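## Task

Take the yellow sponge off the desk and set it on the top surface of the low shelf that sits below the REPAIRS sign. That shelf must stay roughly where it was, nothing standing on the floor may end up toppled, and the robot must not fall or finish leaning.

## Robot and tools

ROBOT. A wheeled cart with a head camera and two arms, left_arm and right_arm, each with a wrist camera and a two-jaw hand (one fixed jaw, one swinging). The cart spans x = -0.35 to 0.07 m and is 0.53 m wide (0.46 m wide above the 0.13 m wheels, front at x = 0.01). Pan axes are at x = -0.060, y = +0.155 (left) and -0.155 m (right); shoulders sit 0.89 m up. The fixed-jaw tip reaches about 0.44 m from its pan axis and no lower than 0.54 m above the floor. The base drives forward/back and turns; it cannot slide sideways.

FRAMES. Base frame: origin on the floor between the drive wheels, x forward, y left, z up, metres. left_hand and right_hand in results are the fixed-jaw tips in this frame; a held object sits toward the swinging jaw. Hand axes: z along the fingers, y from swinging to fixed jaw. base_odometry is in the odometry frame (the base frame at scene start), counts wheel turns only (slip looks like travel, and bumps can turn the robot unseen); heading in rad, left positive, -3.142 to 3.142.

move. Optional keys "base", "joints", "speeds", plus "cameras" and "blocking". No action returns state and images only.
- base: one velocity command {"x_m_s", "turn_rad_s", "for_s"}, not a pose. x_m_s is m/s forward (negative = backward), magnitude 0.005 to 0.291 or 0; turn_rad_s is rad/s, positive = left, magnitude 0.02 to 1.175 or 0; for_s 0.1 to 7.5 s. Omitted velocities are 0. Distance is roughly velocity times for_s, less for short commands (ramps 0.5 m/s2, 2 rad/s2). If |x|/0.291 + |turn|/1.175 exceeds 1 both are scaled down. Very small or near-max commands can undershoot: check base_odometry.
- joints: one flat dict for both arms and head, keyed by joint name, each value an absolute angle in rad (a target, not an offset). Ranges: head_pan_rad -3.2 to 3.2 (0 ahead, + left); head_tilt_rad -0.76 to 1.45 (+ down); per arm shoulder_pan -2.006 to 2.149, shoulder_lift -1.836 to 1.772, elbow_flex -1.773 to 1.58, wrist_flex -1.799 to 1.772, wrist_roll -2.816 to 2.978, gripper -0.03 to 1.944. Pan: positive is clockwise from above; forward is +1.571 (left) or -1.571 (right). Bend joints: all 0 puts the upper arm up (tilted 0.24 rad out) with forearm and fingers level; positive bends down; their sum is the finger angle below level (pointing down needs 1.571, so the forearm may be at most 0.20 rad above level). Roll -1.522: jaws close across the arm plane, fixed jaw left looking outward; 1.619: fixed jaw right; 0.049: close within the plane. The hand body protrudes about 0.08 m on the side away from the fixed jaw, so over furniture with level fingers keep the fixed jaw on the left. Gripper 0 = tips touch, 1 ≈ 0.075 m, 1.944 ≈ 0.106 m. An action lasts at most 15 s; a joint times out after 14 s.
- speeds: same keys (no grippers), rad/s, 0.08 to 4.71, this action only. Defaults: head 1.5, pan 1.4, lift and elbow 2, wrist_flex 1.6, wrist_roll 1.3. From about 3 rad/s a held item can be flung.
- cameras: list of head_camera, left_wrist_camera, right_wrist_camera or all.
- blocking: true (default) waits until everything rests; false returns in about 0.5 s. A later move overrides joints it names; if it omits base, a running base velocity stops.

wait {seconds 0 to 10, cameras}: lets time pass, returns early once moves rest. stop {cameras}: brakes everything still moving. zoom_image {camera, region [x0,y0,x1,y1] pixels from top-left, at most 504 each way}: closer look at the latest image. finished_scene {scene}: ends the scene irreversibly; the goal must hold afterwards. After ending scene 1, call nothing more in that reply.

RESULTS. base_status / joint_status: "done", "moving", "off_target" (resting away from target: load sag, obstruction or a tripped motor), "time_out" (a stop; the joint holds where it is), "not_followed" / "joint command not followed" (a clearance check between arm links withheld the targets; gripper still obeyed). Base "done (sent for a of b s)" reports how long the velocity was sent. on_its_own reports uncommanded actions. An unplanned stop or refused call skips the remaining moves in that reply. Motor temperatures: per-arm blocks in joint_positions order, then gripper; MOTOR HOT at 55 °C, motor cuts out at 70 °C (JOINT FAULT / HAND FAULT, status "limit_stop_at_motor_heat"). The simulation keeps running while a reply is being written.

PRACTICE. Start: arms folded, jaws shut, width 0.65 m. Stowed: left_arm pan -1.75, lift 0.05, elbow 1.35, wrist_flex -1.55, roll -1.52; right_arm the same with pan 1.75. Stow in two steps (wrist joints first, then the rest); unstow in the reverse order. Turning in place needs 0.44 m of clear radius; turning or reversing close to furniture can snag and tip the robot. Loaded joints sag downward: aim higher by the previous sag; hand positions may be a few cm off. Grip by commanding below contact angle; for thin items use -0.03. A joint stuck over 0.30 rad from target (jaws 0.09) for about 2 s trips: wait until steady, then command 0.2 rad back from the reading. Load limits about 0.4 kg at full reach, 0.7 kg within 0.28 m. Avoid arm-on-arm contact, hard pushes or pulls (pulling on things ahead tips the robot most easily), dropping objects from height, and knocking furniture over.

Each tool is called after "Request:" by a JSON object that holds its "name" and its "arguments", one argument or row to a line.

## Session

Request:
{"name": "move", "arguments": {
  "joints": {"head_tilt_rad":0.3},
  "cameras": ["head_camera","left_wrist_camera","right_wrist_camera"]
}}

Request:
{"name": "move", "arguments": {
  "joints": {"head_pan_rad":-0.9,"head_tilt_rad":0.2},
  "cameras": ["head_camera"]
}}

Request:
{"name": "move", "arguments": {
  "joints": {"head_pan_rad":-1.8},
  "cameras": ["head_camera"]
}}

Request:
{"name": "move", "arguments": {
  "joints": {"head_pan_rad":-2.6},
  "cameras": ["head_camera"]
}}

Request:
{"name": "move", "arguments": {
  "joints": {"head_pan_rad":2.3},
  "cameras": ["head_camera"]
}}

Request:
{"name": "move", "arguments": {
  "joints": {"head_pan_rad":1.5},
  "cameras": ["head_camera"]
}}

Request:
{"name": "move", "arguments": {
  "joints": {"head_pan_rad":0.7},
  "cameras": ["head_camera"]
}}

Scene clock: 1.00 s.
Motor temperatures (°C): left_arm=[31 32 31 31 32 29] | right_arm=[30 28 26 27 30 38]
move: done
base_odometry: x=+0.000 y=+0.000 heading=+0.000
base_status: not commanded
joint_positions: head_pan_rad=+0.000 head_tilt_rad=+0.292 left_arm_shoulder_pan_rad=+0.000 left_arm_shoulder_lift_rad=-1.704 left_arm_elbow_flex_rad=+1.478 left_arm_wrist_flex_rad=+0.984 left_arm_wrist_roll_rad=-0.001 left_arm_gripper_rad=+0.000 right_arm_shoulder_pan_rad=+0.001 right_arm_shoulder_lift_rad=-1.670 right_arm_elbow_flex_rad=+1.496 right_arm_wrist_flex_rad=+1.032 right_arm_wrist_roll_rad=+0.000 right_arm_gripper_rad=+0.000
joint_status: all done
left_hand: x=-0.0600 y=+0.3116 z=+0.8261 quat_wxyz=(+0.395, -0.918, +0.023, +0.010)
right_hand: x=-0.0602 y=-0.3015 z=+0.8125 quat_wxyz=(+0.008, +0.023, +0.937, -0.348)
Images, in order (width x height): head_camera 644x476, left_wrist_camera 644x476, right_wrist_camera 644x476.

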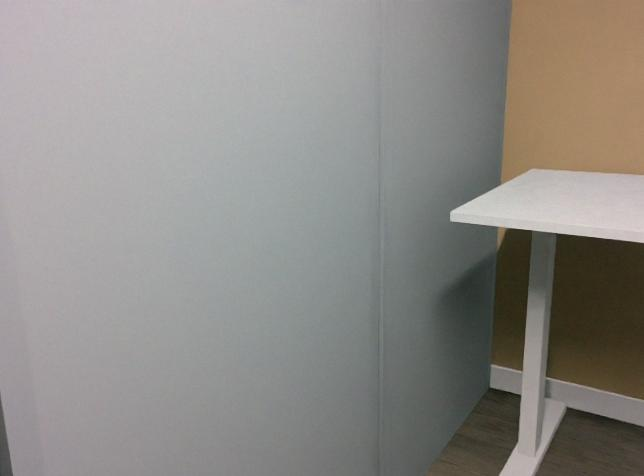

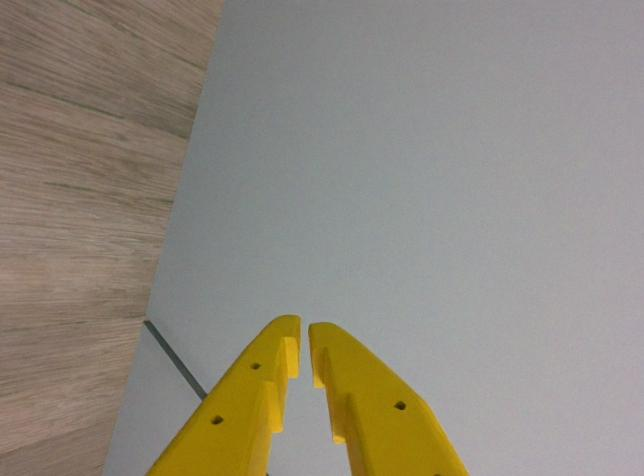

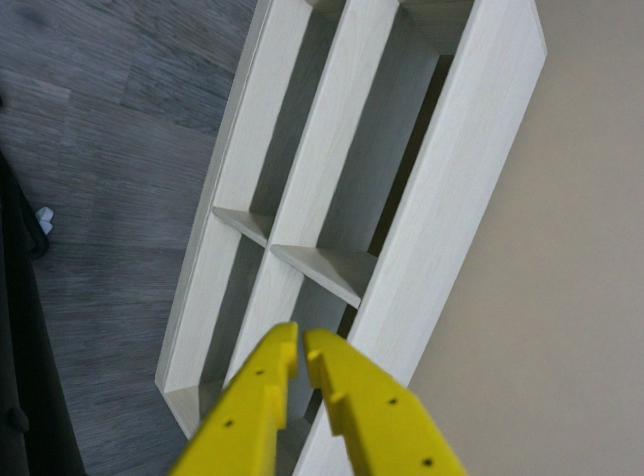

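Scene clock: 2.40 s.
move: done
base_odometry: x=+0.000 y=+0.000 heading=+0.000
base_status: not commanded
joint_positions: head_pan_rad=-0.891 head_tilt_rad=+0.212 left_arm_shoulder_pan_rad=+0.000 left_arm_shoulder_lift_rad=-1.704 left_arm_elbow_flex_rad=+1.478 left_arm_wrist_flex_rad=+0.984 left_arm_wrist_roll_rad=-0.001 left_arm_gripper_rad=+0.000 right_arm_shoulder_pan_rad=+0.001 right_arm_shoulder_lift_rad=-1.670 right_arm_elbow_flex_rad=+1.496 right_arm_wrist_flex_rad=+1.032 right_arm_wrist_roll_rad=+0.000 right_arm_gripper_rad=+0.000
joint_status: all done
left_hand: x=-0.0600 y=+0.3116 z=+0.8261 quat_wxyz=(+0.395, -0.918, +0.023, +0.010)
right_hand: x=-0.0602 y=-0.3015 z=+0.8125 quat_wxyz=(+0.008, +0.023, +0.937, -0.348)
Images, in order (width x height): head_camera 644x476.

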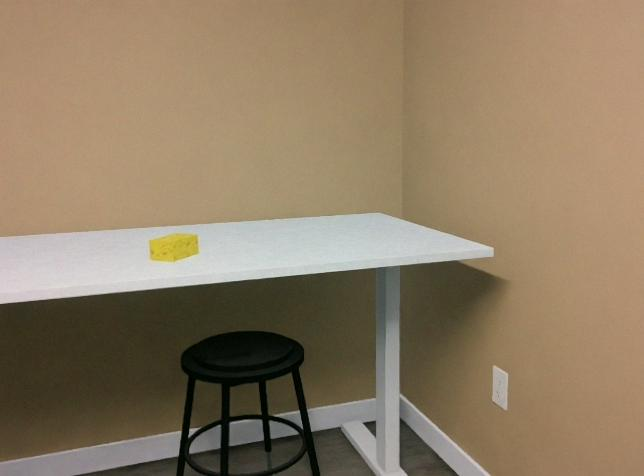

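Scene clock: 3.80 s.
move: done
base_odometry: x=+0.000 y=+0.000 heading=+0.000
base_status: not commanded
joint_positions: head_pan_rad=-1.790 head_tilt_rad=+0.212 left_arm_shoulder_pan_rad=+0.000 left_arm_shoulder_lift_rad=-1.704 left_arm_elbow_flex_rad=+1.478 left_arm_wrist_flex_rad=+0.984 left_arm_wrist_roll_rad=-0.001 left_arm_gripper_rad=+0.000 right_arm_shoulder_pan_rad=+0.001 right_arm_shoulder_lift_rad=-1.670 right_arm_elbow_flex_rad=+1.496 right_arm_wrist_flex_rad=+1.032 right_arm_wrist_roll_rad=+0.000 right_arm_gripper_rad=+0.000
joint_status: all done
left_hand: x=-0.0600 y=+0.3116 z=+0.8261 quat_wxyz=(+0.395, -0.918, +0.023, +0.010)
right_hand: x=-0.0602 y=-0.3015 z=+0.8125 quat_wxyz=(+0.008, +0.023, +0.937, -0.348)
Images, in order (width x height): head_camera 644x476.

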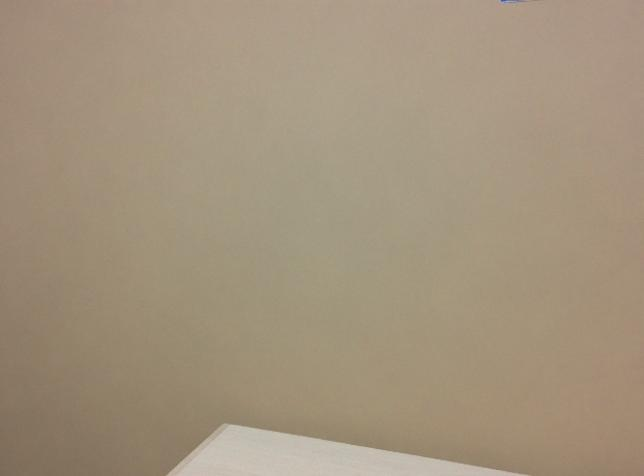

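Scene clock: 5.13 s.
move: done
base_odometry: x=+0.000 y=+0.000 heading=+0.000
base_status: not commanded
joint_positions: head_pan_rad=-2.591 head_tilt_rad=+0.212 left_arm_shoulder_pan_rad=+0.000 left_arm_shoulder_lift_rad=-1.704 left_arm_elbow_flex_rad=+1.478 left_arm_wrist_flex_rad=+0.984 left_arm_wrist_roll_rad=-0.001 left_arm_gripper_rad=+0.000 right_arm_shoulder_pan_rad=+0.001 right_arm_shoulder_lift_rad=-1.670 right_arm_elbow_flex_rad=+1.496 right_arm_wrist_flex_rad=+1.032 right_arm_wrist_roll_rad=+0.000 right_arm_gripper_rad=+0.000
joint_status: all done
left_hand: x=-0.0600 y=+0.3116 z=+0.8261 quat_wxyz=(+0.395, -0.918, +0.023, +0.010)
right_hand: x=-0.0602 y=-0.3015 z=+0.8125 quat_wxyz=(+0.008, +0.023, +0.937, -0.348)
Images, in order (width x height): head_camera 644x476.

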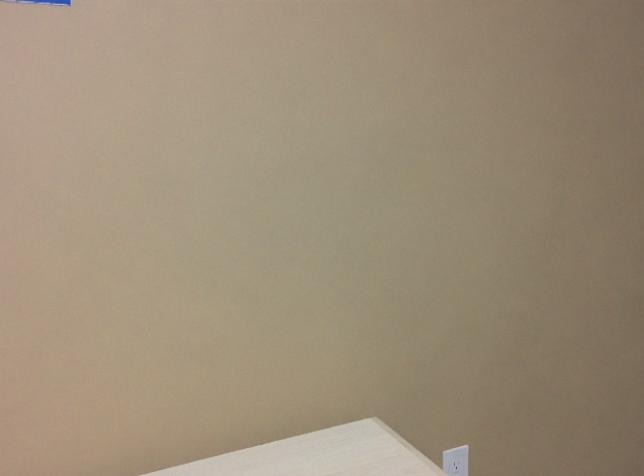

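Scene clock: 9.20 s.
move: done
base_odometry: x=+0.000 y=+0.000 heading=+0.000
base_status: not commanded
joint_positions: head_pan_rad=+2.289 head_tilt_rad=+0.212 left_arm_shoulder_pan_rad=+0.000 left_arm_shoulder_lift_rad=-1.704 left_arm_elbow_flex_rad=+1.478 left_arm_wrist_flex_rad=+0.984 left_arm_wrist_roll_rad=-0.001 left_arm_gripper_rad=+0.000 right_arm_shoulder_pan_rad=+0.001 right_arm_shoulder_lift_rad=-1.670 right_arm_elbow_flex_rad=+1.496 right_arm_wrist_flex_rad=+1.032 right_arm_wrist_roll_rad=+0.000 right_arm_gripper_rad=+0.000
joint_status: all done
left_hand: x=-0.0600 y=+0.3116 z=+0.8261 quat_wxyz=(+0.395, -0.918, +0.023, +0.010)
right_hand: x=-0.0602 y=-0.3015 z=+0.8125 quat_wxyz=(+0.008, +0.023, +0.937, -0.348)
Images, in order (width x height): head_camera 644x476.

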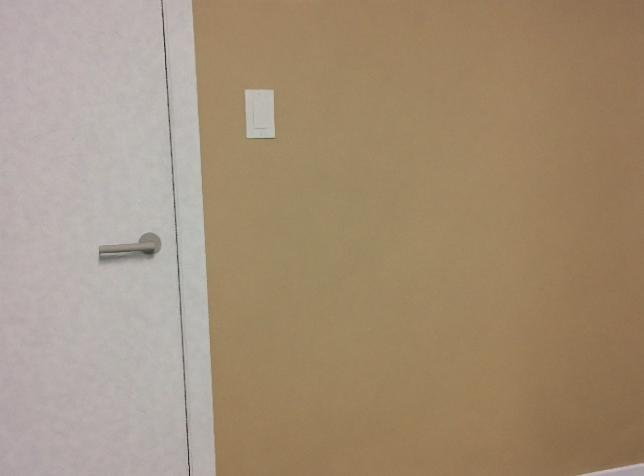

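Scene clock: 10.53 s.
move: done
base_odometry: x=+0.000 y=+0.000 heading=+0.000
base_status: not commanded
joint_positions: head_pan_rad=+1.509 head_tilt_rad=+0.212 left_arm_shoulder_pan_rad=+0.000 left_arm_shoulder_lift_rad=-1.704 left_arm_elbow_flex_rad=+1.478 left_arm_wrist_flex_rad=+0.984 left_arm_wrist_roll_rad=-0.001 left_arm_gripper_rad=+0.000 right_arm_shoulder_pan_rad=+0.001 right_arm_shoulder_lift_rad=-1.670 right_arm_elbow_flex_rad=+1.496 right_arm_wrist_flex_rad=+1.032 right_arm_wrist_roll_rad=+0.000 right_arm_gripper_rad=+0.000
joint_status: all done
left_hand: x=-0.0600 y=+0.3116 z=+0.8261 quat_wxyz=(+0.395, -0.918, +0.023, +0.010)
right_hand: x=-0.0602 y=-0.3015 z=+0.8125 quat_wxyz=(+0.008, +0.023, +0.937, -0.348)
Images, in order (width x height): head_camera 644x476.

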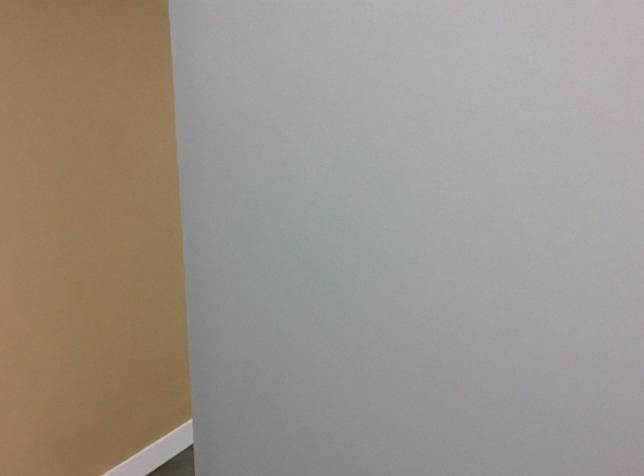

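Scene clock: 11.87 s.
move: done
base_odometry: x=+0.000 y=+0.000 heading=+0.000
base_status: not commanded
joint_positions: head_pan_rad=+0.709 head_tilt_rad=+0.212 left_arm_shoulder_pan_rad=+0.000 left_arm_shoulder_lift_rad=-1.704 left_arm_elbow_flex_rad=+1.478 left_arm_wrist_flex_rad=+0.984 left_arm_wrist_roll_rad=-0.001 left_arm_gripper_rad=+0.000 right_arm_shoulder_pan_rad=+0.001 right_arm_shoulder_lift_rad=-1.670 right_arm_elbow_flex_rad=+1.496 right_arm_wrist_flex_rad=+1.032 right_arm_wrist_roll_rad=+0.000 right_arm_gripper_rad=+0.000
joint_status: all done
left_hand: x=-0.0600 y=+0.3116 z=+0.8261 quat_wxyz=(+0.395, -0.918, +0.023, +0.010)
right_hand: x=-0.0602 y=-0.3015 z=+0.8125 quat_wxyz=(+0.008, +0.023, +0.937, -0.348)
Images, in order (width x height): head_camera 644x476.

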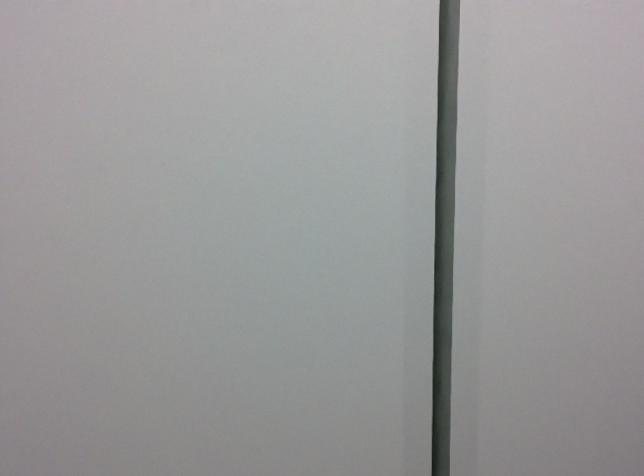

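Request:
{"name": "move", "arguments": {
  "base": {"turn_rad_s":-0.6,"for_s":1.02},
  "joints": {"head_pan_rad":-1.6,"head_tilt_rad":-0.1},
  "cameras": ["head_camera"]
}}

Request:
{"name": "move", "arguments": {
  "base": {"x_m_s":0.27,"for_s":3.3},
  "joints": {"head_pan_rad":-0.25,"head_tilt_rad":0.6,"right_arm_shoulder_lift_rad":-0.4,"right_arm_elbow_flex_rad":0.2,"right_arm_wrist_flex_rad":1.5},
  "cameras": ["head_camera"]
}}

Scene clock: 37.60 s.
move: done
base_odometry: x=+0.000 y=+0.000 heading=-0.619
base_status: done (sent for 1.03 of 1.03 s)
joint_positions: head_pan_rad=-1.591 head_tilt_rad=-0.090 left_arm_shoulder_pan_rad=+0.002 left_arm_shoulder_lift_rad=-1.704 left_arm_elbow_flex_rad=+1.478 left_arm_wrist_flex_rad=+0.984 left_arm_wrist_roll_rad=-0.001 left_arm_gripper_rad=+0.000 right_arm_shoulder_pan_rad=+0.003 right_arm_shoulder_lift_rad=-1.670 right_arm_elbow_flex_rad=+1.496 right_arm_wrist_flex_rad=+1.032 right_arm_wrist_roll_rad=+0.000 right_arm_gripper_rad=+0.000
joint_status: all done
left_hand: x=-0.0597 y=+0.3116 z=+0.8261 quat_wxyz=(+0.395, -0.918, +0.023, +0.009)
right_hand: x=-0.0604 y=-0.3015 z=+0.8125 quat_wxyz=(+0.008, +0.024, +0.937, -0.348)
Images, in order (width x height): head_camera 644x476.

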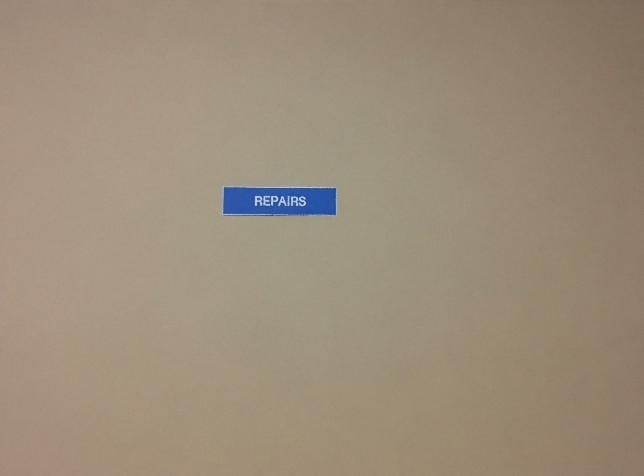

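Scene clock: 42.00 s.
move: done
base_odometry: x=+0.725 y=-0.518 heading=-0.621
base_status: done (sent for 3.3 of 3.3 s)
joint_positions: head_pan_rad=-0.261 head_tilt_rad=+0.593 left_arm_shoulder_pan_rad=-0.004 left_arm_shoulder_lift_rad=-1.704 left_arm_elbow_flex_rad=+1.478 left_arm_wrist_flex_rad=+0.984 left_arm_wrist_roll_rad=-0.001 left_arm_gripper_rad=+0.000 right_arm_shoulder_pan_rad=-0.002 right_arm_shoulder_lift_rad=-0.399 right_arm_elbow_flex_rad=+0.240 right_arm_wrist_flex_rad=+1.494 right_arm_wrist_roll_rad=+0.000 right_arm_gripper_rad=+0.000
joint_status: all done
left_hand: x=-0.0607 y=+0.3116 z=+0.8261 quat_wxyz=(+0.395, -0.918, +0.021, +0.011)
right_hand: x=-0.0597 y=-0.3297 z=+0.8773 quat_wxyz=(+0.003, +0.023, +0.993, -0.118)
Images, in order (width x height): head_camera 644x476.

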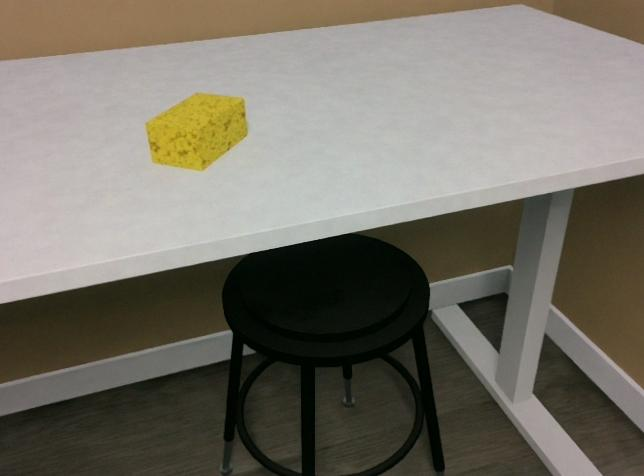

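Request:
{"name": "move", "arguments": {
  "joints": {"left_arm_shoulder_lift_rad":-0.4,"left_arm_elbow_flex_rad":0.2,"left_arm_wrist_flex_rad":1.5},
  "base": {"turn_rad_s":-0.15,"for_s":0.4}
}}

Request:
{"name": "move", "arguments": {
  "base": {"x_m_s":0.2,"for_s":2.0},
  "joints": {"left_arm_shoulder_pan_rad":1.81,"left_arm_shoulder_lift_rad":0.1,"left_arm_elbow_flex_rad":-0.7,"left_arm_wrist_flex_rad":1.2,"left_arm_wrist_roll_rad":-1.522,"left_arm_gripper_rad":1.94,"head_pan_rad":-0.1,"head_tilt_rad":0.95},
  "cameras": ["head_camera","left_wrist_camera"]
}}

Scene clock: 119.30 s.
move: done
base_odometry: x=+0.725 y=-0.518 heading=-0.677
base_status: done (sent for 0.4 of 0.4 s)
joint_positions: head_pan_rad=-0.261 head_tilt_rad=+0.593 left_arm_shoulder_pan_rad=+0.000 left_arm_shoulder_lift_rad=-0.403 left_arm_elbow_flex_rad=+0.234 left_arm_wrist_flex_rad=+1.496 left_arm_wrist_roll_rad=-0.001 left_arm_gripper_rad=+0.000 right_arm_shoulder_pan_rad=-0.004 right_arm_shoulder_lift_rad=-0.399 right_arm_elbow_flex_rad=+0.240 right_arm_wrist_flex_rad=+1.494 right_arm_wrist_roll_rad=+0.000 right_arm_gripper_rad=+0.000
joint_status: all done
left_hand: x=-0.0600 y=+0.3302 z=+0.8787 quat_wxyz=(+0.122, -0.992, +0.025, +0.003)
right_hand: x=-0.0594 y=-0.3297 z=+0.8773 quat_wxyz=(+0.003, +0.022, +0.993, -0.118)
pictures: none

Scene clock: 122.30 s.
move: done
base_odometry: x=+1.036 y=-0.770 heading=-0.682
base_status: done (sent for 2 of 2 s)
joint_positions: head_pan_rad=-0.110 head_tilt_rad=+0.944 left_arm_shoulder_pan_rad=+1.804 left_arm_shoulder_lift_rad=+0.106 left_arm_elbow_flex_rad=-0.668 left_arm_wrist_flex_rad=+1.212 left_arm_wrist_roll_rad=-1.518 left_arm_gripper_rad=+1.925 right_arm_shoulder_pan_rad=+0.004 right_arm_shoulder_lift_rad=-0.399 right_arm_elbow_flex_rad=+0.240 right_arm_wrist_flex_rad=+1.494 right_arm_wrist_roll_rad=+0.000 right_arm_gripper_rad=+0.000
joint_status: all done
left_hand: x=+0.2426 y=+0.0910 z=+0.9818 quat_wxyz=(+0.441, +0.102, +0.890, -0.053)
right_hand: x=-0.0607 y=-0.3297 z=+0.8773 quat_wxyz=(+0.003, +0.026, +0.993, -0.118)
Images, in order (width x height): head_camera 644x476, left_wrist_camera 644x476.

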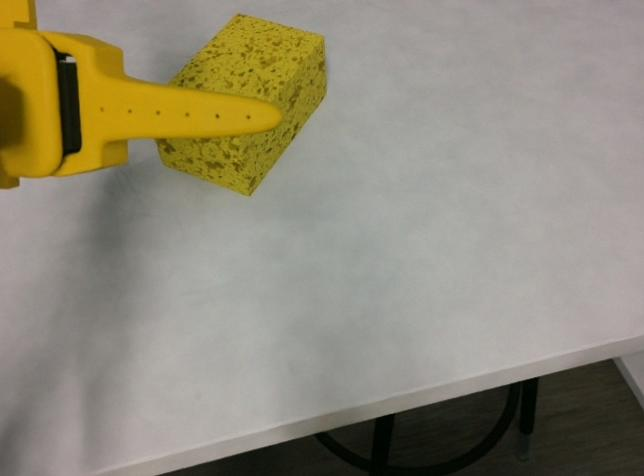

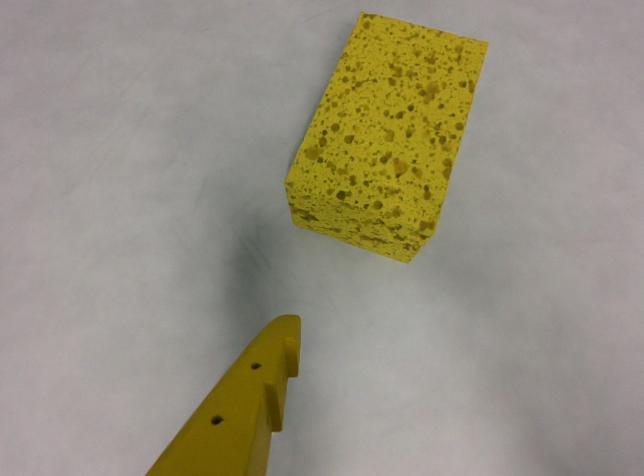

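Request:
{"name": "move", "arguments": {
  "joints": {"left_arm_shoulder_pan_rad":1.755,"left_arm_shoulder_lift_rad":0.5,"left_arm_elbow_flex_rad":-0.8,"left_arm_wrist_flex_rad":1.3},
  "speeds": {"left_arm_shoulder_lift_rad":0.8},
  "cameras": ["left_wrist_camera"]
}}

Scene clock: 140.17 s.
move: done
base_odometry: x=+1.036 y=-0.770 heading=-0.682
base_status: not commanded
joint_positions: head_pan_rad=-0.110 head_tilt_rad=+0.944 left_arm_shoulder_pan_rad=+1.760 left_arm_shoulder_lift_rad=+0.511 left_arm_elbow_flex_rad=-0.765 left_arm_wrist_flex_rad=+1.298 left_arm_wrist_roll_rad=-1.521 left_arm_gripper_rad=+1.925 right_arm_shoulder_pan_rad=+0.004 right_arm_shoulder_lift_rad=-0.399 right_arm_elbow_flex_rad=+0.240 right_arm_wrist_flex_rad=+1.494 right_arm_wrist_roll_rad=+0.000 right_arm_gripper_rad=+0.000
joint_status: all done
left_hand: x=+0.2554 y=+0.1026 z=+0.8784 quat_wxyz=(+0.259, +0.090, +0.961, -0.025)
right_hand: x=-0.0607 y=-0.3297 z=+0.8773 quat_wxyz=(+0.003, +0.026, +0.993, -0.118)
Images, in order (width x height): left_wrist_camera 644x476.

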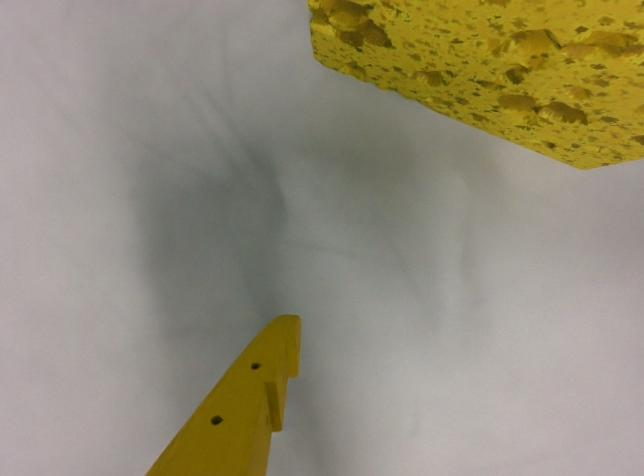

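Request:
{"name": "move", "arguments": {
  "joints": {"left_arm_shoulder_pan_rad":1.73}
}}

Request:
{"name": "move", "arguments": {
  "joints": {"left_arm_shoulder_lift_rad":0.86,"left_arm_elbow_flex_rad":-1.13,"left_arm_wrist_flex_rad":0.9},
  "speeds": {"left_arm_shoulder_lift_rad":0.35,"left_arm_elbow_flex_rad":0.36,"left_arm_wrist_flex_rad":0.4},
  "cameras": ["left_wrist_camera","head_camera"]
}}

Scene clock: 147.17 s.
move: done
base_odometry: x=+1.036 y=-0.770 heading=-0.682
base_status: not commanded
joint_positions: head_pan_rad=-0.110 head_tilt_rad=+0.944 left_arm_shoulder_pan_rad=+1.735 left_arm_shoulder_lift_rad=+0.511 left_arm_elbow_flex_rad=-0.765 left_arm_wrist_flex_rad=+1.298 left_arm_wrist_roll_rad=-1.521 left_arm_gripper_rad=+1.925 right_arm_shoulder_pan_rad=+0.004 right_arm_shoulder_lift_rad=-0.399 right_arm_elbow_flex_rad=+0.240 right_arm_wrist_flex_rad=+1.494 right_arm_wrist_roll_rad=+0.000 right_arm_gripper_rad=+0.000
joint_status: all done
left_hand: x=+0.2566 y=+0.1104 z=+0.8784 quat_wxyz=(+0.259, +0.079, +0.962, -0.021)
right_hand: x=-0.0607 y=-0.3297 z=+0.8773 quat_wxyz=(+0.003, +0.026, +0.993, -0.118)
pictures: none

Scene clock: 148.70 s.
move: done
base_odometry: x=+1.036 y=-0.770 heading=-0.682
base_status: not commanded
joint_positions: head_pan_rad=-0.110 head_tilt_rad=+0.944 left_arm_shoulder_pan_rad=+1.735 left_arm_shoulder_lift_rad=+0.875 left_arm_elbow_flex_rad=-1.095 left_arm_wrist_flex_rad=+0.913 left_arm_wrist_roll_rad=-1.521 left_arm_gripper_rad=+1.925 right_arm_shoulder_pan_rad=+0.004 right_arm_shoulder_lift_rad=-0.399 right_arm_elbow_flex_rad=+0.240 right_arm_wrist_flex_rad=+1.494 right_arm_wrist_roll_rad=+0.000 right_arm_gripper_rad=+0.000
joint_status: all done
left_hand: x=+0.3246 y=+0.0991 z=+0.8764 quat_wxyz=(+0.423, +0.074, +0.902, -0.035)
right_hand: x=-0.0607 y=-0.3297 z=+0.8773 quat_wxyz=(+0.003, +0.026, +0.993, -0.118)
pictures: head_camera, left_wrist_camera
Images, in order (width x height): head_camera 644x476, left_wrist_camera 644x476.

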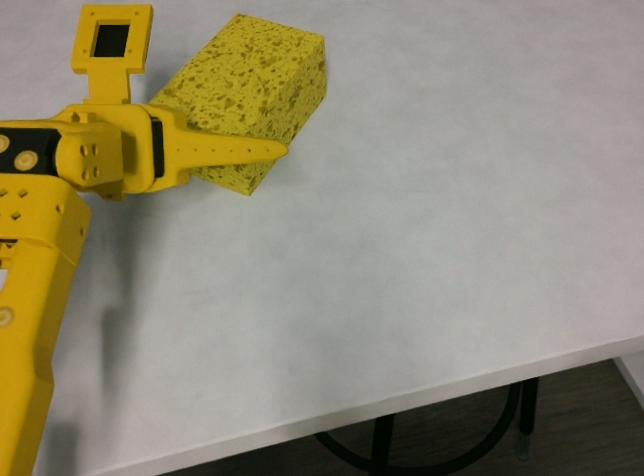

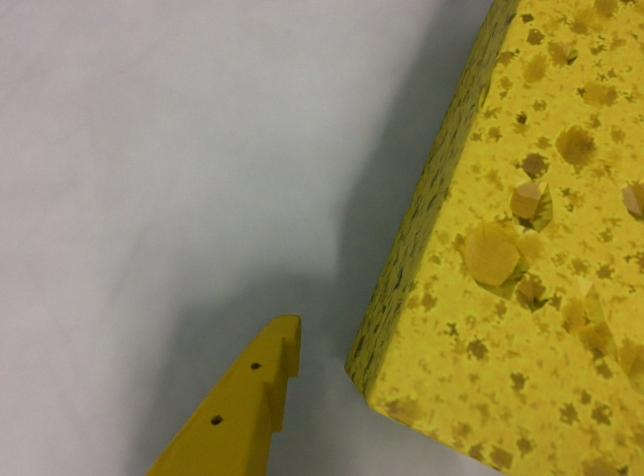

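Request:
{"name": "move", "arguments": {
  "joints": {"left_arm_shoulder_lift_rad":1.02,"left_arm_elbow_flex_rad":-1.3,"left_arm_wrist_flex_rad":0.82},
  "speeds": {"left_arm_shoulder_lift_rad":0.35,"left_arm_elbow_flex_rad":0.45,"left_arm_wrist_flex_rad":0.3}
}}

Request:
{"name": "move", "arguments": {
  "joints": {"left_arm_gripper_rad":0.55},
  "cameras": ["left_wrist_camera","head_camera"]
}}

Scene clock: 156.53 s.
move: done
base_odometry: x=+1.036 y=-0.770 heading=-0.682
base_status: not commanded
joint_positions: head_pan_rad=-0.110 head_tilt_rad=+0.944 left_arm_shoulder_pan_rad=+1.735 left_arm_shoulder_lift_rad=+1.038 left_arm_elbow_flex_rad=-1.262 left_arm_wrist_flex_rad=+0.833 left_arm_wrist_roll_rad=-1.521 left_arm_gripper_rad=+1.925 right_arm_shoulder_pan_rad=+0.004 right_arm_shoulder_lift_rad=-0.399 right_arm_elbow_flex_rad=+0.240 right_arm_wrist_flex_rad=+1.494 right_arm_wrist_roll_rad=+0.000 right_arm_gripper_rad=+0.000
joint_status: all done
left_hand: x=+0.3393 y=+0.0966 z=+0.8702 quat_wxyz=(+0.461, +0.072, +0.884, -0.038)
right_hand: x=-0.0607 y=-0.3297 z=+0.8773 quat_wxyz=(+0.003, +0.026, +0.993, -0.118)
pictures: none

Scene clock: 157.77 s.
move: done
base_odometry: x=+1.036 y=-0.770 heading=-0.682
base_status: not commanded
joint_positions: head_pan_rad=-0.110 head_tilt_rad=+0.944 left_arm_shoulder_pan_rad=+1.735 left_arm_shoulder_lift_rad=+1.038 left_arm_elbow_flex_rad=-1.271 left_arm_wrist_flex_rad=+0.830 left_arm_wrist_roll_rad=-1.519 left_arm_gripper_rad=+0.557 right_arm_shoulder_pan_rad=+0.004 right_arm_shoulder_lift_rad=-0.399 right_arm_elbow_flex_rad=+0.240 right_arm_wrist_flex_rad=+1.494 right_arm_wrist_roll_rad=+0.000 right_arm_gripper_rad=+0.000
joint_status: all done
left_hand: x=+0.3401 y=+0.0965 z=+0.8730 quat_wxyz=(+0.466, +0.071, +0.881, -0.039)
right_hand: x=-0.0607 y=-0.3297 z=+0.8773 quat_wxyz=(+0.003, +0.026, +0.993, -0.118)
pictures: head_camera, left_wrist_camera
Images, in order (width x height): head_camera 644x476, left_wrist_camera 644x476.

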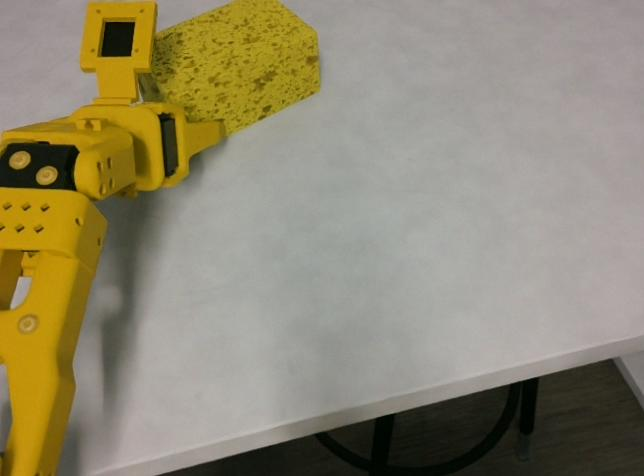

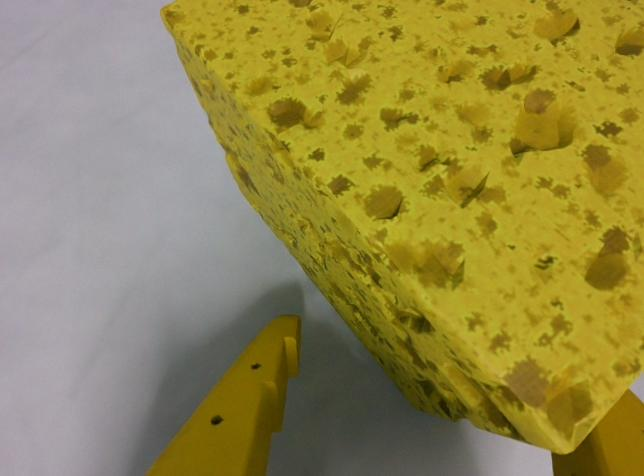

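Request:
{"name": "move", "arguments": {
  "joints": {"left_arm_gripper_rad":1.94,"left_arm_shoulder_lift_rad":0.84,"left_arm_elbow_flex_rad":-1.11,"left_arm_wrist_flex_rad":0.98}
}}

Request:
{"name": "move", "arguments": {
  "joints": {"left_arm_shoulder_pan_rad":1.93},
  "speeds": {"left_arm_shoulder_pan_rad":0.3},
  "cameras": ["left_wrist_camera","head_camera"]
}}

Scene clock: 197.03 s.
move: done
base_odometry: x=+1.036 y=-0.770 heading=-0.682
base_status: not commanded
joint_positions: head_pan_rad=-0.110 head_tilt_rad=+0.944 left_arm_shoulder_pan_rad=+1.735 left_arm_shoulder_lift_rad=+0.903 left_arm_elbow_flex_rad=-1.110 left_arm_wrist_flex_rad=+0.975 left_arm_wrist_roll_rad=-1.526 left_arm_gripper_rad=+1.925 right_arm_shoulder_pan_rad=+0.004 right_arm_shoulder_lift_rad=-0.399 right_arm_elbow_flex_rad=+0.240 right_arm_wrist_flex_rad=+1.494 right_arm_wrist_roll_rad=+0.000 right_arm_gripper_rad=+0.000
joint_status: all done
left_hand: x=+0.3186 y=+0.1001 z=+0.8631 quat_wxyz=(+0.390, +0.077, +0.917, -0.031)
right_hand: x=-0.0607 y=-0.3297 z=+0.8773 quat_wxyz=(+0.003, +0.026, +0.993, -0.118)
pictures: none

Scene clock: 198.17 s.
move: done
base_odometry: x=+1.036 y=-0.770 heading=-0.682
base_status: not commanded
joint_positions: head_pan_rad=-0.110 head_tilt_rad=+0.944 left_arm_shoulder_pan_rad=+1.921 left_arm_shoulder_lift_rad=+0.903 left_arm_elbow_flex_rad=-1.110 left_arm_wrist_flex_rad=+0.976 left_arm_wrist_roll_rad=-1.526 left_arm_gripper_rad=+1.925 right_arm_shoulder_pan_rad=+0.004 right_arm_shoulder_lift_rad=-0.399 right_arm_elbow_flex_rad=+0.240 right_arm_wrist_flex_rad=+1.494 right_arm_wrist_roll_rad=+0.000 right_arm_gripper_rad=+0.000
joint_status: all done
left_hand: x=+0.3018 y=+0.0312 z=+0.8629 quat_wxyz=(+0.385, +0.162, +0.906, -0.067)
right_hand: x=-0.0607 y=-0.3297 z=+0.8773 quat_wxyz=(+0.003, +0.026, +0.993, -0.118)
pictures: head_camera, left_wrist_camera
Images, in order (width x height): head_camera 644x476, left_wrist_camera 644x476.

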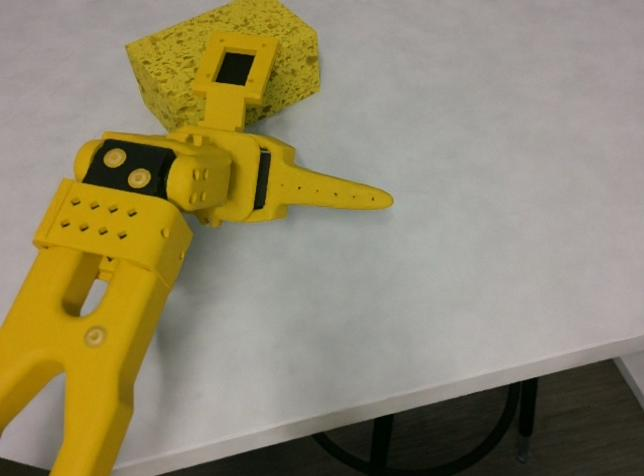

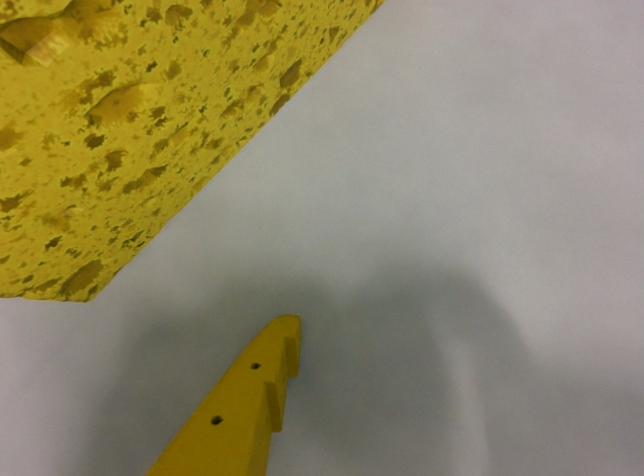

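Request:
{"name": "move", "arguments": {
  "joints": {"left_arm_shoulder_pan_rad":1.66}
}}

Request:
{"name": "move", "arguments": {
  "joints": {"left_arm_shoulder_lift_rad":0.93,"left_arm_elbow_flex_rad":-1.22,"left_arm_wrist_flex_rad":0.92}
}}

Request:
{"name": "move", "arguments": {
  "joints": {"left_arm_shoulder_pan_rad":1.88},
  "speeds": {"left_arm_shoulder_pan_rad":0.3},
  "cameras": ["left_wrist_camera","head_camera"]
}}

Scene clock: 206.20 s.
move: done
base_odometry: x=+1.036 y=-0.770 heading=-0.682
base_status: not commanded
joint_positions: head_pan_rad=-0.110 head_tilt_rad=+0.944 left_arm_shoulder_pan_rad=+1.668 left_arm_shoulder_lift_rad=+0.903 left_arm_elbow_flex_rad=-1.110 left_arm_wrist_flex_rad=+0.976 left_arm_wrist_roll_rad=-1.526 left_arm_gripper_rad=+1.925 right_arm_shoulder_pan_rad=+0.004 right_arm_shoulder_lift_rad=-0.399 right_arm_elbow_flex_rad=+0.240 right_arm_wrist_flex_rad=+1.494 right_arm_wrist_roll_rad=+0.000 right_arm_gripper_rad=+0.000
joint_status: all done
left_hand: x=+0.3213 y=+0.1257 z=+0.8629 quat_wxyz=(+0.390, +0.046, +0.919, -0.018)
right_hand: x=-0.0607 y=-0.3297 z=+0.8773 quat_wxyz=(+0.003, +0.026, +0.993, -0.118)
pictures: none

Scene clock: 206.97 s.
move: done
base_odometry: x=+1.036 y=-0.770 heading=-0.682
base_status: not commanded
joint_positions: head_pan_rad=-0.110 head_tilt_rad=+0.944 left_arm_shoulder_pan_rad=+1.666 left_arm_shoulder_lift_rad=+0.945 left_arm_elbow_flex_rad=-1.184 left_arm_wrist_flex_rad=+0.933 left_arm_wrist_roll_rad=-1.526 left_arm_gripper_rad=+1.925 right_arm_shoulder_pan_rad=+0.004 right_arm_shoulder_lift_rad=-0.399 right_arm_elbow_flex_rad=+0.240 right_arm_wrist_flex_rad=+1.494 right_arm_wrist_roll_rad=+0.000 right_arm_gripper_rad=+0.000
joint_status: all done
left_hand: x=+0.3301 y=+0.1255 z=+0.8711 quat_wxyz=(+0.424, +0.045, +0.905, -0.019)
right_hand: x=-0.0607 y=-0.3297 z=+0.8773 quat_wxyz=(+0.003, +0.026, +0.993, -0.118)
pictures: none

Scene clock: 208.50 s.
move: done
base_odometry: x=+1.036 y=-0.770 heading=-0.682
base_status: not commanded
joint_positions: head_pan_rad=-0.110 head_tilt_rad=+0.944 left_arm_shoulder_pan_rad=+1.876 left_arm_shoulder_lift_rad=+0.945 left_arm_elbow_flex_rad=-1.184 left_arm_wrist_flex_rad=+0.933 left_arm_wrist_roll_rad=-1.526 left_arm_gripper_rad=+1.925 right_arm_shoulder_pan_rad=+0.004 right_arm_shoulder_lift_rad=-0.399 right_arm_elbow_flex_rad=+0.240 right_arm_wrist_flex_rad=+1.494 right_arm_wrist_roll_rad=+0.000 right_arm_gripper_rad=+0.000
joint_status: all done
left_hand: x=+0.3153 y=+0.0448 z=+0.8711 quat_wxyz=(+0.419, +0.139, +0.895, -0.064)
right_hand: x=-0.0607 y=-0.3297 z=+0.8773 quat_wxyz=(+0.003, +0.026, +0.993, -0.118)
pictures: head_camera, left_wrist_camera
Images, in order (width x height): head_camera 644x476, left_wrist_camera 644x476.

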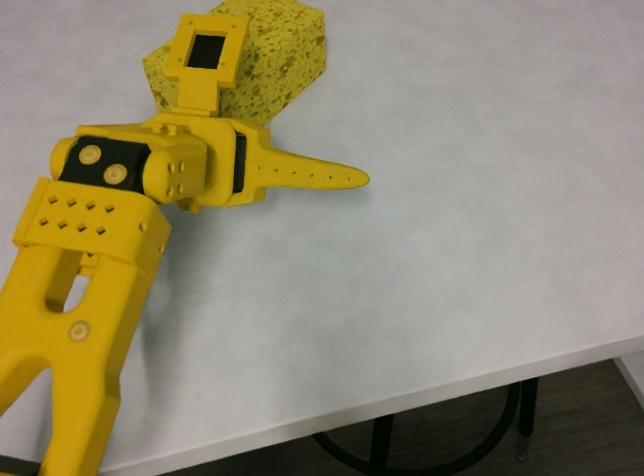

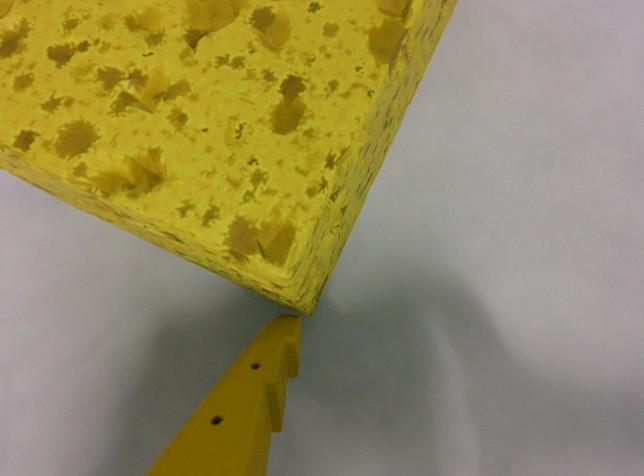

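Request:
{"name": "move", "arguments": {
  "joints": {"left_arm_shoulder_lift_rad":0.3,"left_arm_elbow_flex_rad":-1.0}
}}

Request:
{"name": "move", "arguments": {
  "base": {"turn_rad_s":0.25,"for_s":0.5},
  "joints": {"left_arm_gripper_rad":0.0}
}}

Request:
{"name": "move", "arguments": {
  "base": {"x_m_s":0.08,"for_s":0.5},
  "joints": {"left_arm_shoulder_pan_rad":1.9,"head_tilt_rad":0.95,"head_pan_rad":0},
  "cameras": ["head_camera","left_wrist_camera"]
}}

Scene clock: 231.17 s.
move: done
base_odometry: x=+1.036 y=-0.770 heading=-0.682
base_status: not commanded
joint_positions: head_pan_rad=-0.110 head_tilt_rad=+0.944 left_arm_shoulder_pan_rad=+1.876 left_arm_shoulder_lift_rad=+0.356 left_arm_elbow_flex_rad=-0.995 left_arm_wrist_flex_rad=+0.933 left_arm_wrist_roll_rad=-1.526 left_arm_gripper_rad=+1.925 right_arm_shoulder_pan_rad=+0.004 right_arm_shoulder_lift_rad=-0.399 right_arm_elbow_flex_rad=+0.240 right_arm_wrist_flex_rad=+1.494 right_arm_wrist_roll_rad=+0.000 right_arm_gripper_rad=+0.000
joint_status: all done
left_hand: x=+0.2806 y=+0.0557 z=+1.0275 quat_wxyz=(+0.589, +0.124, +0.794, -0.090)
right_hand: x=-0.0607 y=-0.3297 z=+0.8773 quat_wxyz=(+0.003, +0.026, +0.993, -0.118)
pictures: none

Scene clock: 232.67 s.
move: done
base_odometry: x=+1.036 y=-0.770 heading=-0.555
base_status: done (sent for 0.5 of 0.5 s)
joint_positions: head_pan_rad=-0.110 head_tilt_rad=+0.944 left_arm_shoulder_pan_rad=+1.873 left_arm_shoulder_lift_rad=+0.356 left_arm_elbow_flex_rad=-0.995 left_arm_wrist_flex_rad=+0.933 left_arm_wrist_roll_rad=-1.526 left_arm_gripper_rad=+0.006 right_arm_shoulder_pan_rad=+0.000 right_arm_shoulder_lift_rad=-0.399 right_arm_elbow_flex_rad=+0.240 right_arm_wrist_flex_rad=+1.494 right_arm_wrist_roll_rad=+0.000 right_arm_gripper_rad=+0.000
joint_status: all done
left_hand: x=+0.2809 y=+0.0568 z=+1.0275 quat_wxyz=(+0.589, +0.122, +0.794, -0.089)
right_hand: x=-0.0599 y=-0.3297 z=+0.8773 quat_wxyz=(+0.003, +0.024, +0.993, -0.118)
pictures: none

Scene clock: 234.03 s.
move: done
base_odometry: x=+1.070 y=-0.791 heading=-0.553
base_status: done (sent for 0.5 of 0.5 s)
joint_positions: head_pan_rad=-0.011 head_tilt_rad=+0.944 left_arm_shoulder_pan_rad=+1.901 left_arm_shoulder_lift_rad=+0.355 left_arm_elbow_flex_rad=-0.995 left_arm_wrist_flex_rad=+0.933 left_arm_wrist_roll_rad=-1.526 left_arm_gripper_rad=+0.006 right_arm_shoulder_pan_rad=+0.003 right_arm_shoulder_lift_rad=-0.399 right_arm_elbow_flex_rad=+0.240 right_arm_wrist_flex_rad=+1.494 right_arm_wrist_roll_rad=+0.000 right_arm_gripper_rad=+0.000
joint_status: all done
left_hand: x=+0.2779 y=+0.0475 z=+1.0280 quat_wxyz=(+0.588, +0.133, +0.792, -0.097)
right_hand: x=-0.0605 y=-0.3297 z=+0.8773 quat_wxyz=(+0.003, +0.025, +0.993, -0.118)
Images, in order (width x height): head_camera 644x476, left_wrist_camera 644x476.

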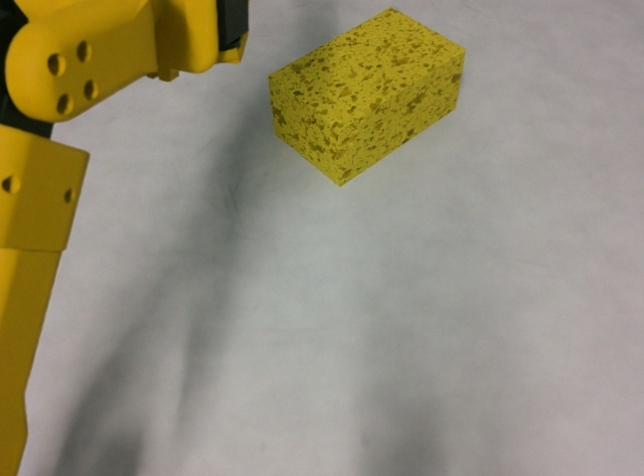

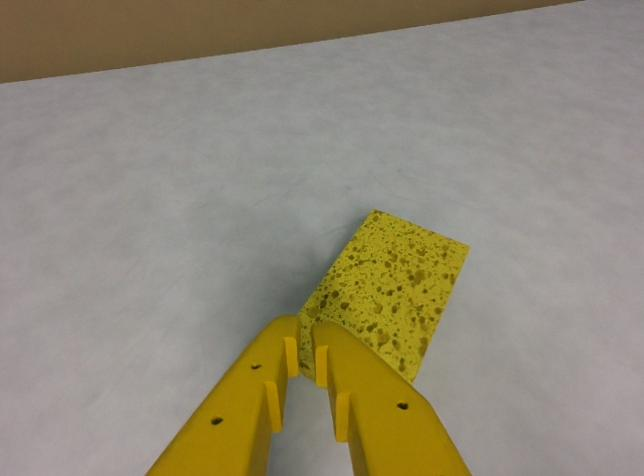

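Request:
{"name": "move", "arguments": {
  "joints": {"left_arm_shoulder_pan_rad":1.8,"left_arm_gripper_rad":1.94}
}}

Request:
{"name": "move", "arguments": {
  "joints": {"left_arm_shoulder_lift_rad":0.93,"left_arm_elbow_flex_rad":-1.22,"left_arm_wrist_flex_rad":0.92},
  "speeds": {"left_arm_shoulder_lift_rad":0.6,"left_arm_elbow_flex_rad":0.3},
  "cameras": ["left_wrist_camera","head_camera"]
}}

Scene clock: 257.67 s.
move: done
base_odometry: x=+1.070 y=-0.791 heading=-0.553
base_status: not commanded
joint_positions: head_pan_rad=-0.011 head_tilt_rad=+0.944 left_arm_shoulder_pan_rad=+1.801 left_arm_shoulder_lift_rad=+0.355 left_arm_elbow_flex_rad=-0.995 left_arm_wrist_flex_rad=+0.933 left_arm_wrist_roll_rad=-1.526 left_arm_gripper_rad=+1.925 right_arm_shoulder_pan_rad=+0.003 right_arm_shoulder_lift_rad=-0.399 right_arm_elbow_flex_rad=+0.240 right_arm_wrist_flex_rad=+1.494 right_arm_wrist_roll_rad=+0.000 right_arm_gripper_rad=+0.000
joint_status: all done
left_hand: x=+0.2869 y=+0.0816 z=+1.0280 quat_wxyz=(+0.592, +0.094, +0.797, -0.067)
right_hand: x=-0.0605 y=-0.3297 z=+0.8773 quat_wxyz=(+0.003, +0.025, +0.993, -0.118)
pictures: none

Scene clock: 259.23 s.
move: done
base_odometry: x=+1.070 y=-0.791 heading=-0.553
base_status: not commanded
joint_positions: head_pan_rad=-0.011 head_tilt_rad=+0.944 left_arm_shoulder_pan_rad=+1.801 left_arm_shoulder_lift_rad=+0.949 left_arm_elbow_flex_rad=-1.185 left_arm_wrist_flex_rad=+0.933 left_arm_wrist_roll_rad=-1.526 left_arm_gripper_rad=+1.925 right_arm_shoulder_pan_rad=+0.003 right_arm_shoulder_lift_rad=-0.399 right_arm_elbow_flex_rad=+0.240 right_arm_wrist_flex_rad=+1.494 right_arm_wrist_roll_rad=+0.000 right_arm_gripper_rad=+0.000
joint_status: all done
left_hand: x=+0.3226 y=+0.0733 z=+0.8704 quat_wxyz=(+0.421, +0.106, +0.900, -0.048)
right_hand: x=-0.0605 y=-0.3297 z=+0.8773 quat_wxyz=(+0.003, +0.025, +0.993, -0.118)
pictures: head_camera, left_wrist_camera
Images, in order (width x height): head_camera 644x476, left_wrist_camera 644x476.

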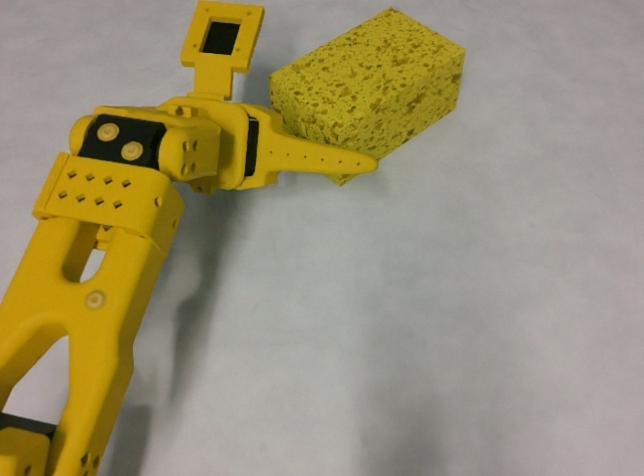

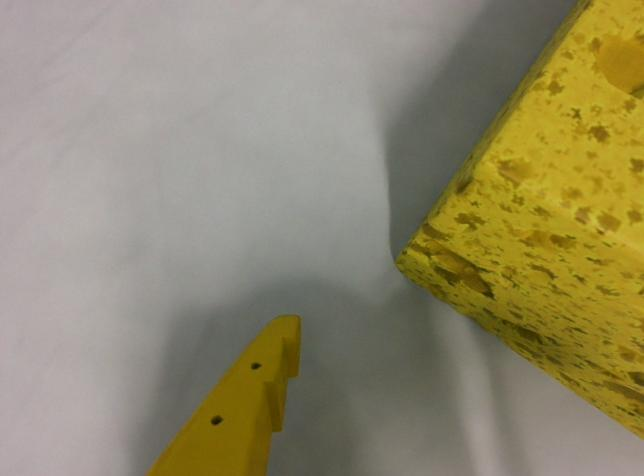

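Request:
{"name": "move", "arguments": {
  "joints": {"left_arm_shoulder_pan_rad":2.04},
  "speeds": {"left_arm_shoulder_pan_rad":0.3},
  "cameras": ["left_wrist_camera","head_camera"]
}}

Scene clock: 267.00 s.
move: done
base_odometry: x=+1.070 y=-0.791 heading=-0.553
base_status: not commanded
joint_positions: head_pan_rad=-0.011 head_tilt_rad=+0.944 left_arm_shoulder_pan_rad=+2.034 left_arm_shoulder_lift_rad=+0.949 left_arm_elbow_flex_rad=-1.185 left_arm_wrist_flex_rad=+0.933 left_arm_wrist_roll_rad=-1.526 left_arm_gripper_rad=+1.925 right_arm_shoulder_pan_rad=+0.003 right_arm_shoulder_lift_rad=-0.399 right_arm_elbow_flex_rad=+0.240 right_arm_wrist_flex_rad=+1.494 right_arm_wrist_roll_rad=+0.000 right_arm_gripper_rad=+0.000
joint_status: all done
left_hand: x=+0.2933 y=-0.0129 z=+0.8704 quat_wxyz=(+0.412, +0.210, +0.881, -0.097)
right_hand: x=-0.0605 y=-0.3297 z=+0.8773 quat_wxyz=(+0.003, +0.025, +0.993, -0.118)
pictures: head_camera, left_wrist_camera
Images, in order (width x height): head_camera 644x476, left_wrist_camera 644x476.

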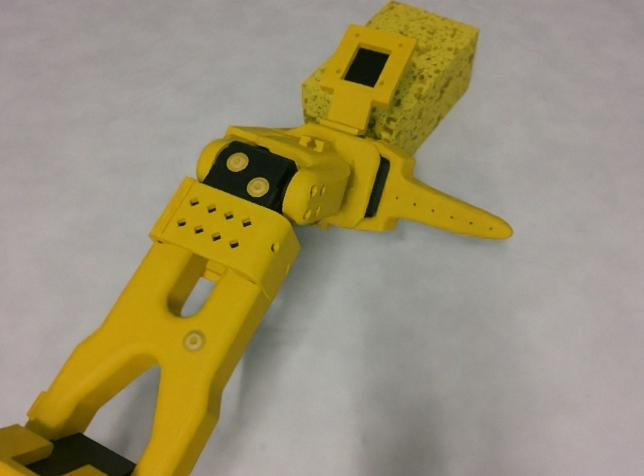

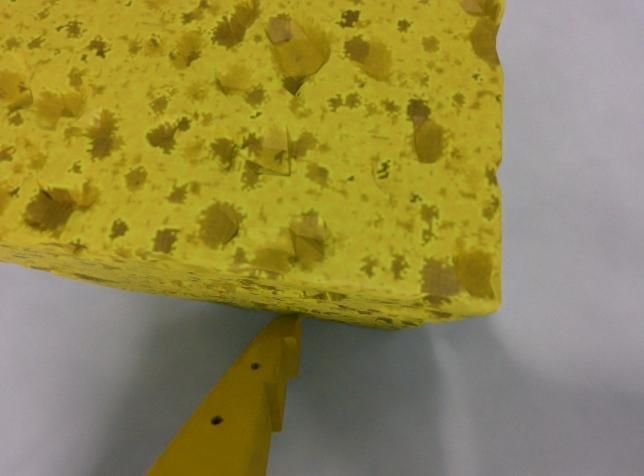

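Request:
{"name": "move", "arguments": {
  "joints": {"left_arm_shoulder_lift_rad":0.6,"left_arm_elbow_flex_rad":-0.95,"left_arm_wrist_flex_rad":1.2}
}}

Request:
{"name": "move", "arguments": {
  "joints": {"left_arm_shoulder_pan_rad":1.88},
  "cameras": ["left_wrist_camera"]
}}

Scene clock: 279.03 s.
move: done
base_odometry: x=+1.070 y=-0.791 heading=-0.553
base_status: not commanded
joint_positions: head_pan_rad=-0.011 head_tilt_rad=+0.944 left_arm_shoulder_pan_rad=+2.036 left_arm_shoulder_lift_rad=+0.666 left_arm_elbow_flex_rad=-0.947 left_arm_wrist_flex_rad=+1.197 left_arm_wrist_roll_rad=-1.526 left_arm_gripper_rad=+1.925 right_arm_shoulder_pan_rad=+0.003 right_arm_shoulder_lift_rad=-0.399 right_arm_elbow_flex_rad=+0.240 right_arm_wrist_flex_rad=+1.494 right_arm_wrist_roll_rad=+0.000 right_arm_gripper_rad=+0.000
joint_status: all done
left_hand: x=+0.2543 y=+0.0060 z=+0.8802 quat_wxyz=(+0.313, +0.220, +0.921, -0.074)
right_hand: x=-0.0605 y=-0.3297 z=+0.8773 quat_wxyz=(+0.003, +0.025, +0.993, -0.118)
pictures: none

Scene clock: 279.83 s.
move: done
base_odometry: x=+1.070 y=-0.791 heading=-0.553
base_status: not commanded
joint_positions: head_pan_rad=-0.011 head_tilt_rad=+0.944 left_arm_shoulder_pan_rad=+1.885 left_arm_shoulder_lift_rad=+0.666 left_arm_elbow_flex_rad=-0.947 left_arm_wrist_flex_rad=+1.197 left_arm_wrist_roll_rad=-1.526 left_arm_gripper_rad=+1.925 right_arm_shoulder_pan_rad=+0.003 right_arm_shoulder_lift_rad=-0.399 right_arm_elbow_flex_rad=+0.240 right_arm_wrist_flex_rad=+1.494 right_arm_wrist_roll_rad=+0.000 right_arm_gripper_rad=+0.000
joint_status: all done
left_hand: x=+0.2731 y=+0.0547 z=+0.8802 quat_wxyz=(+0.318, +0.150, +0.935, -0.050)
right_hand: x=-0.0605 y=-0.3297 z=+0.8773 quat_wxyz=(+0.003, +0.025, +0.993, -0.118)
Images, in order (width x height): left_wrist_camera 644x476.

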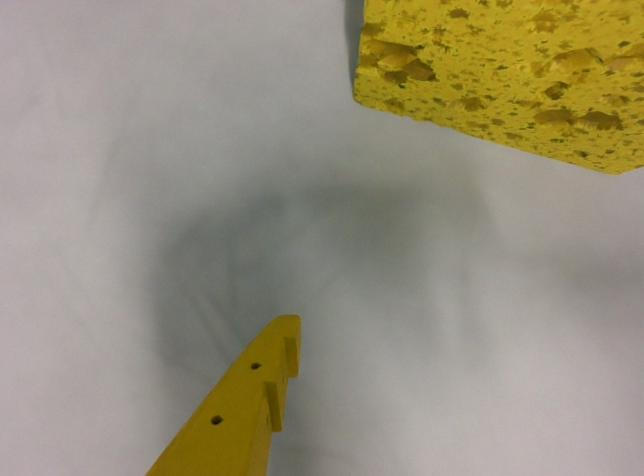

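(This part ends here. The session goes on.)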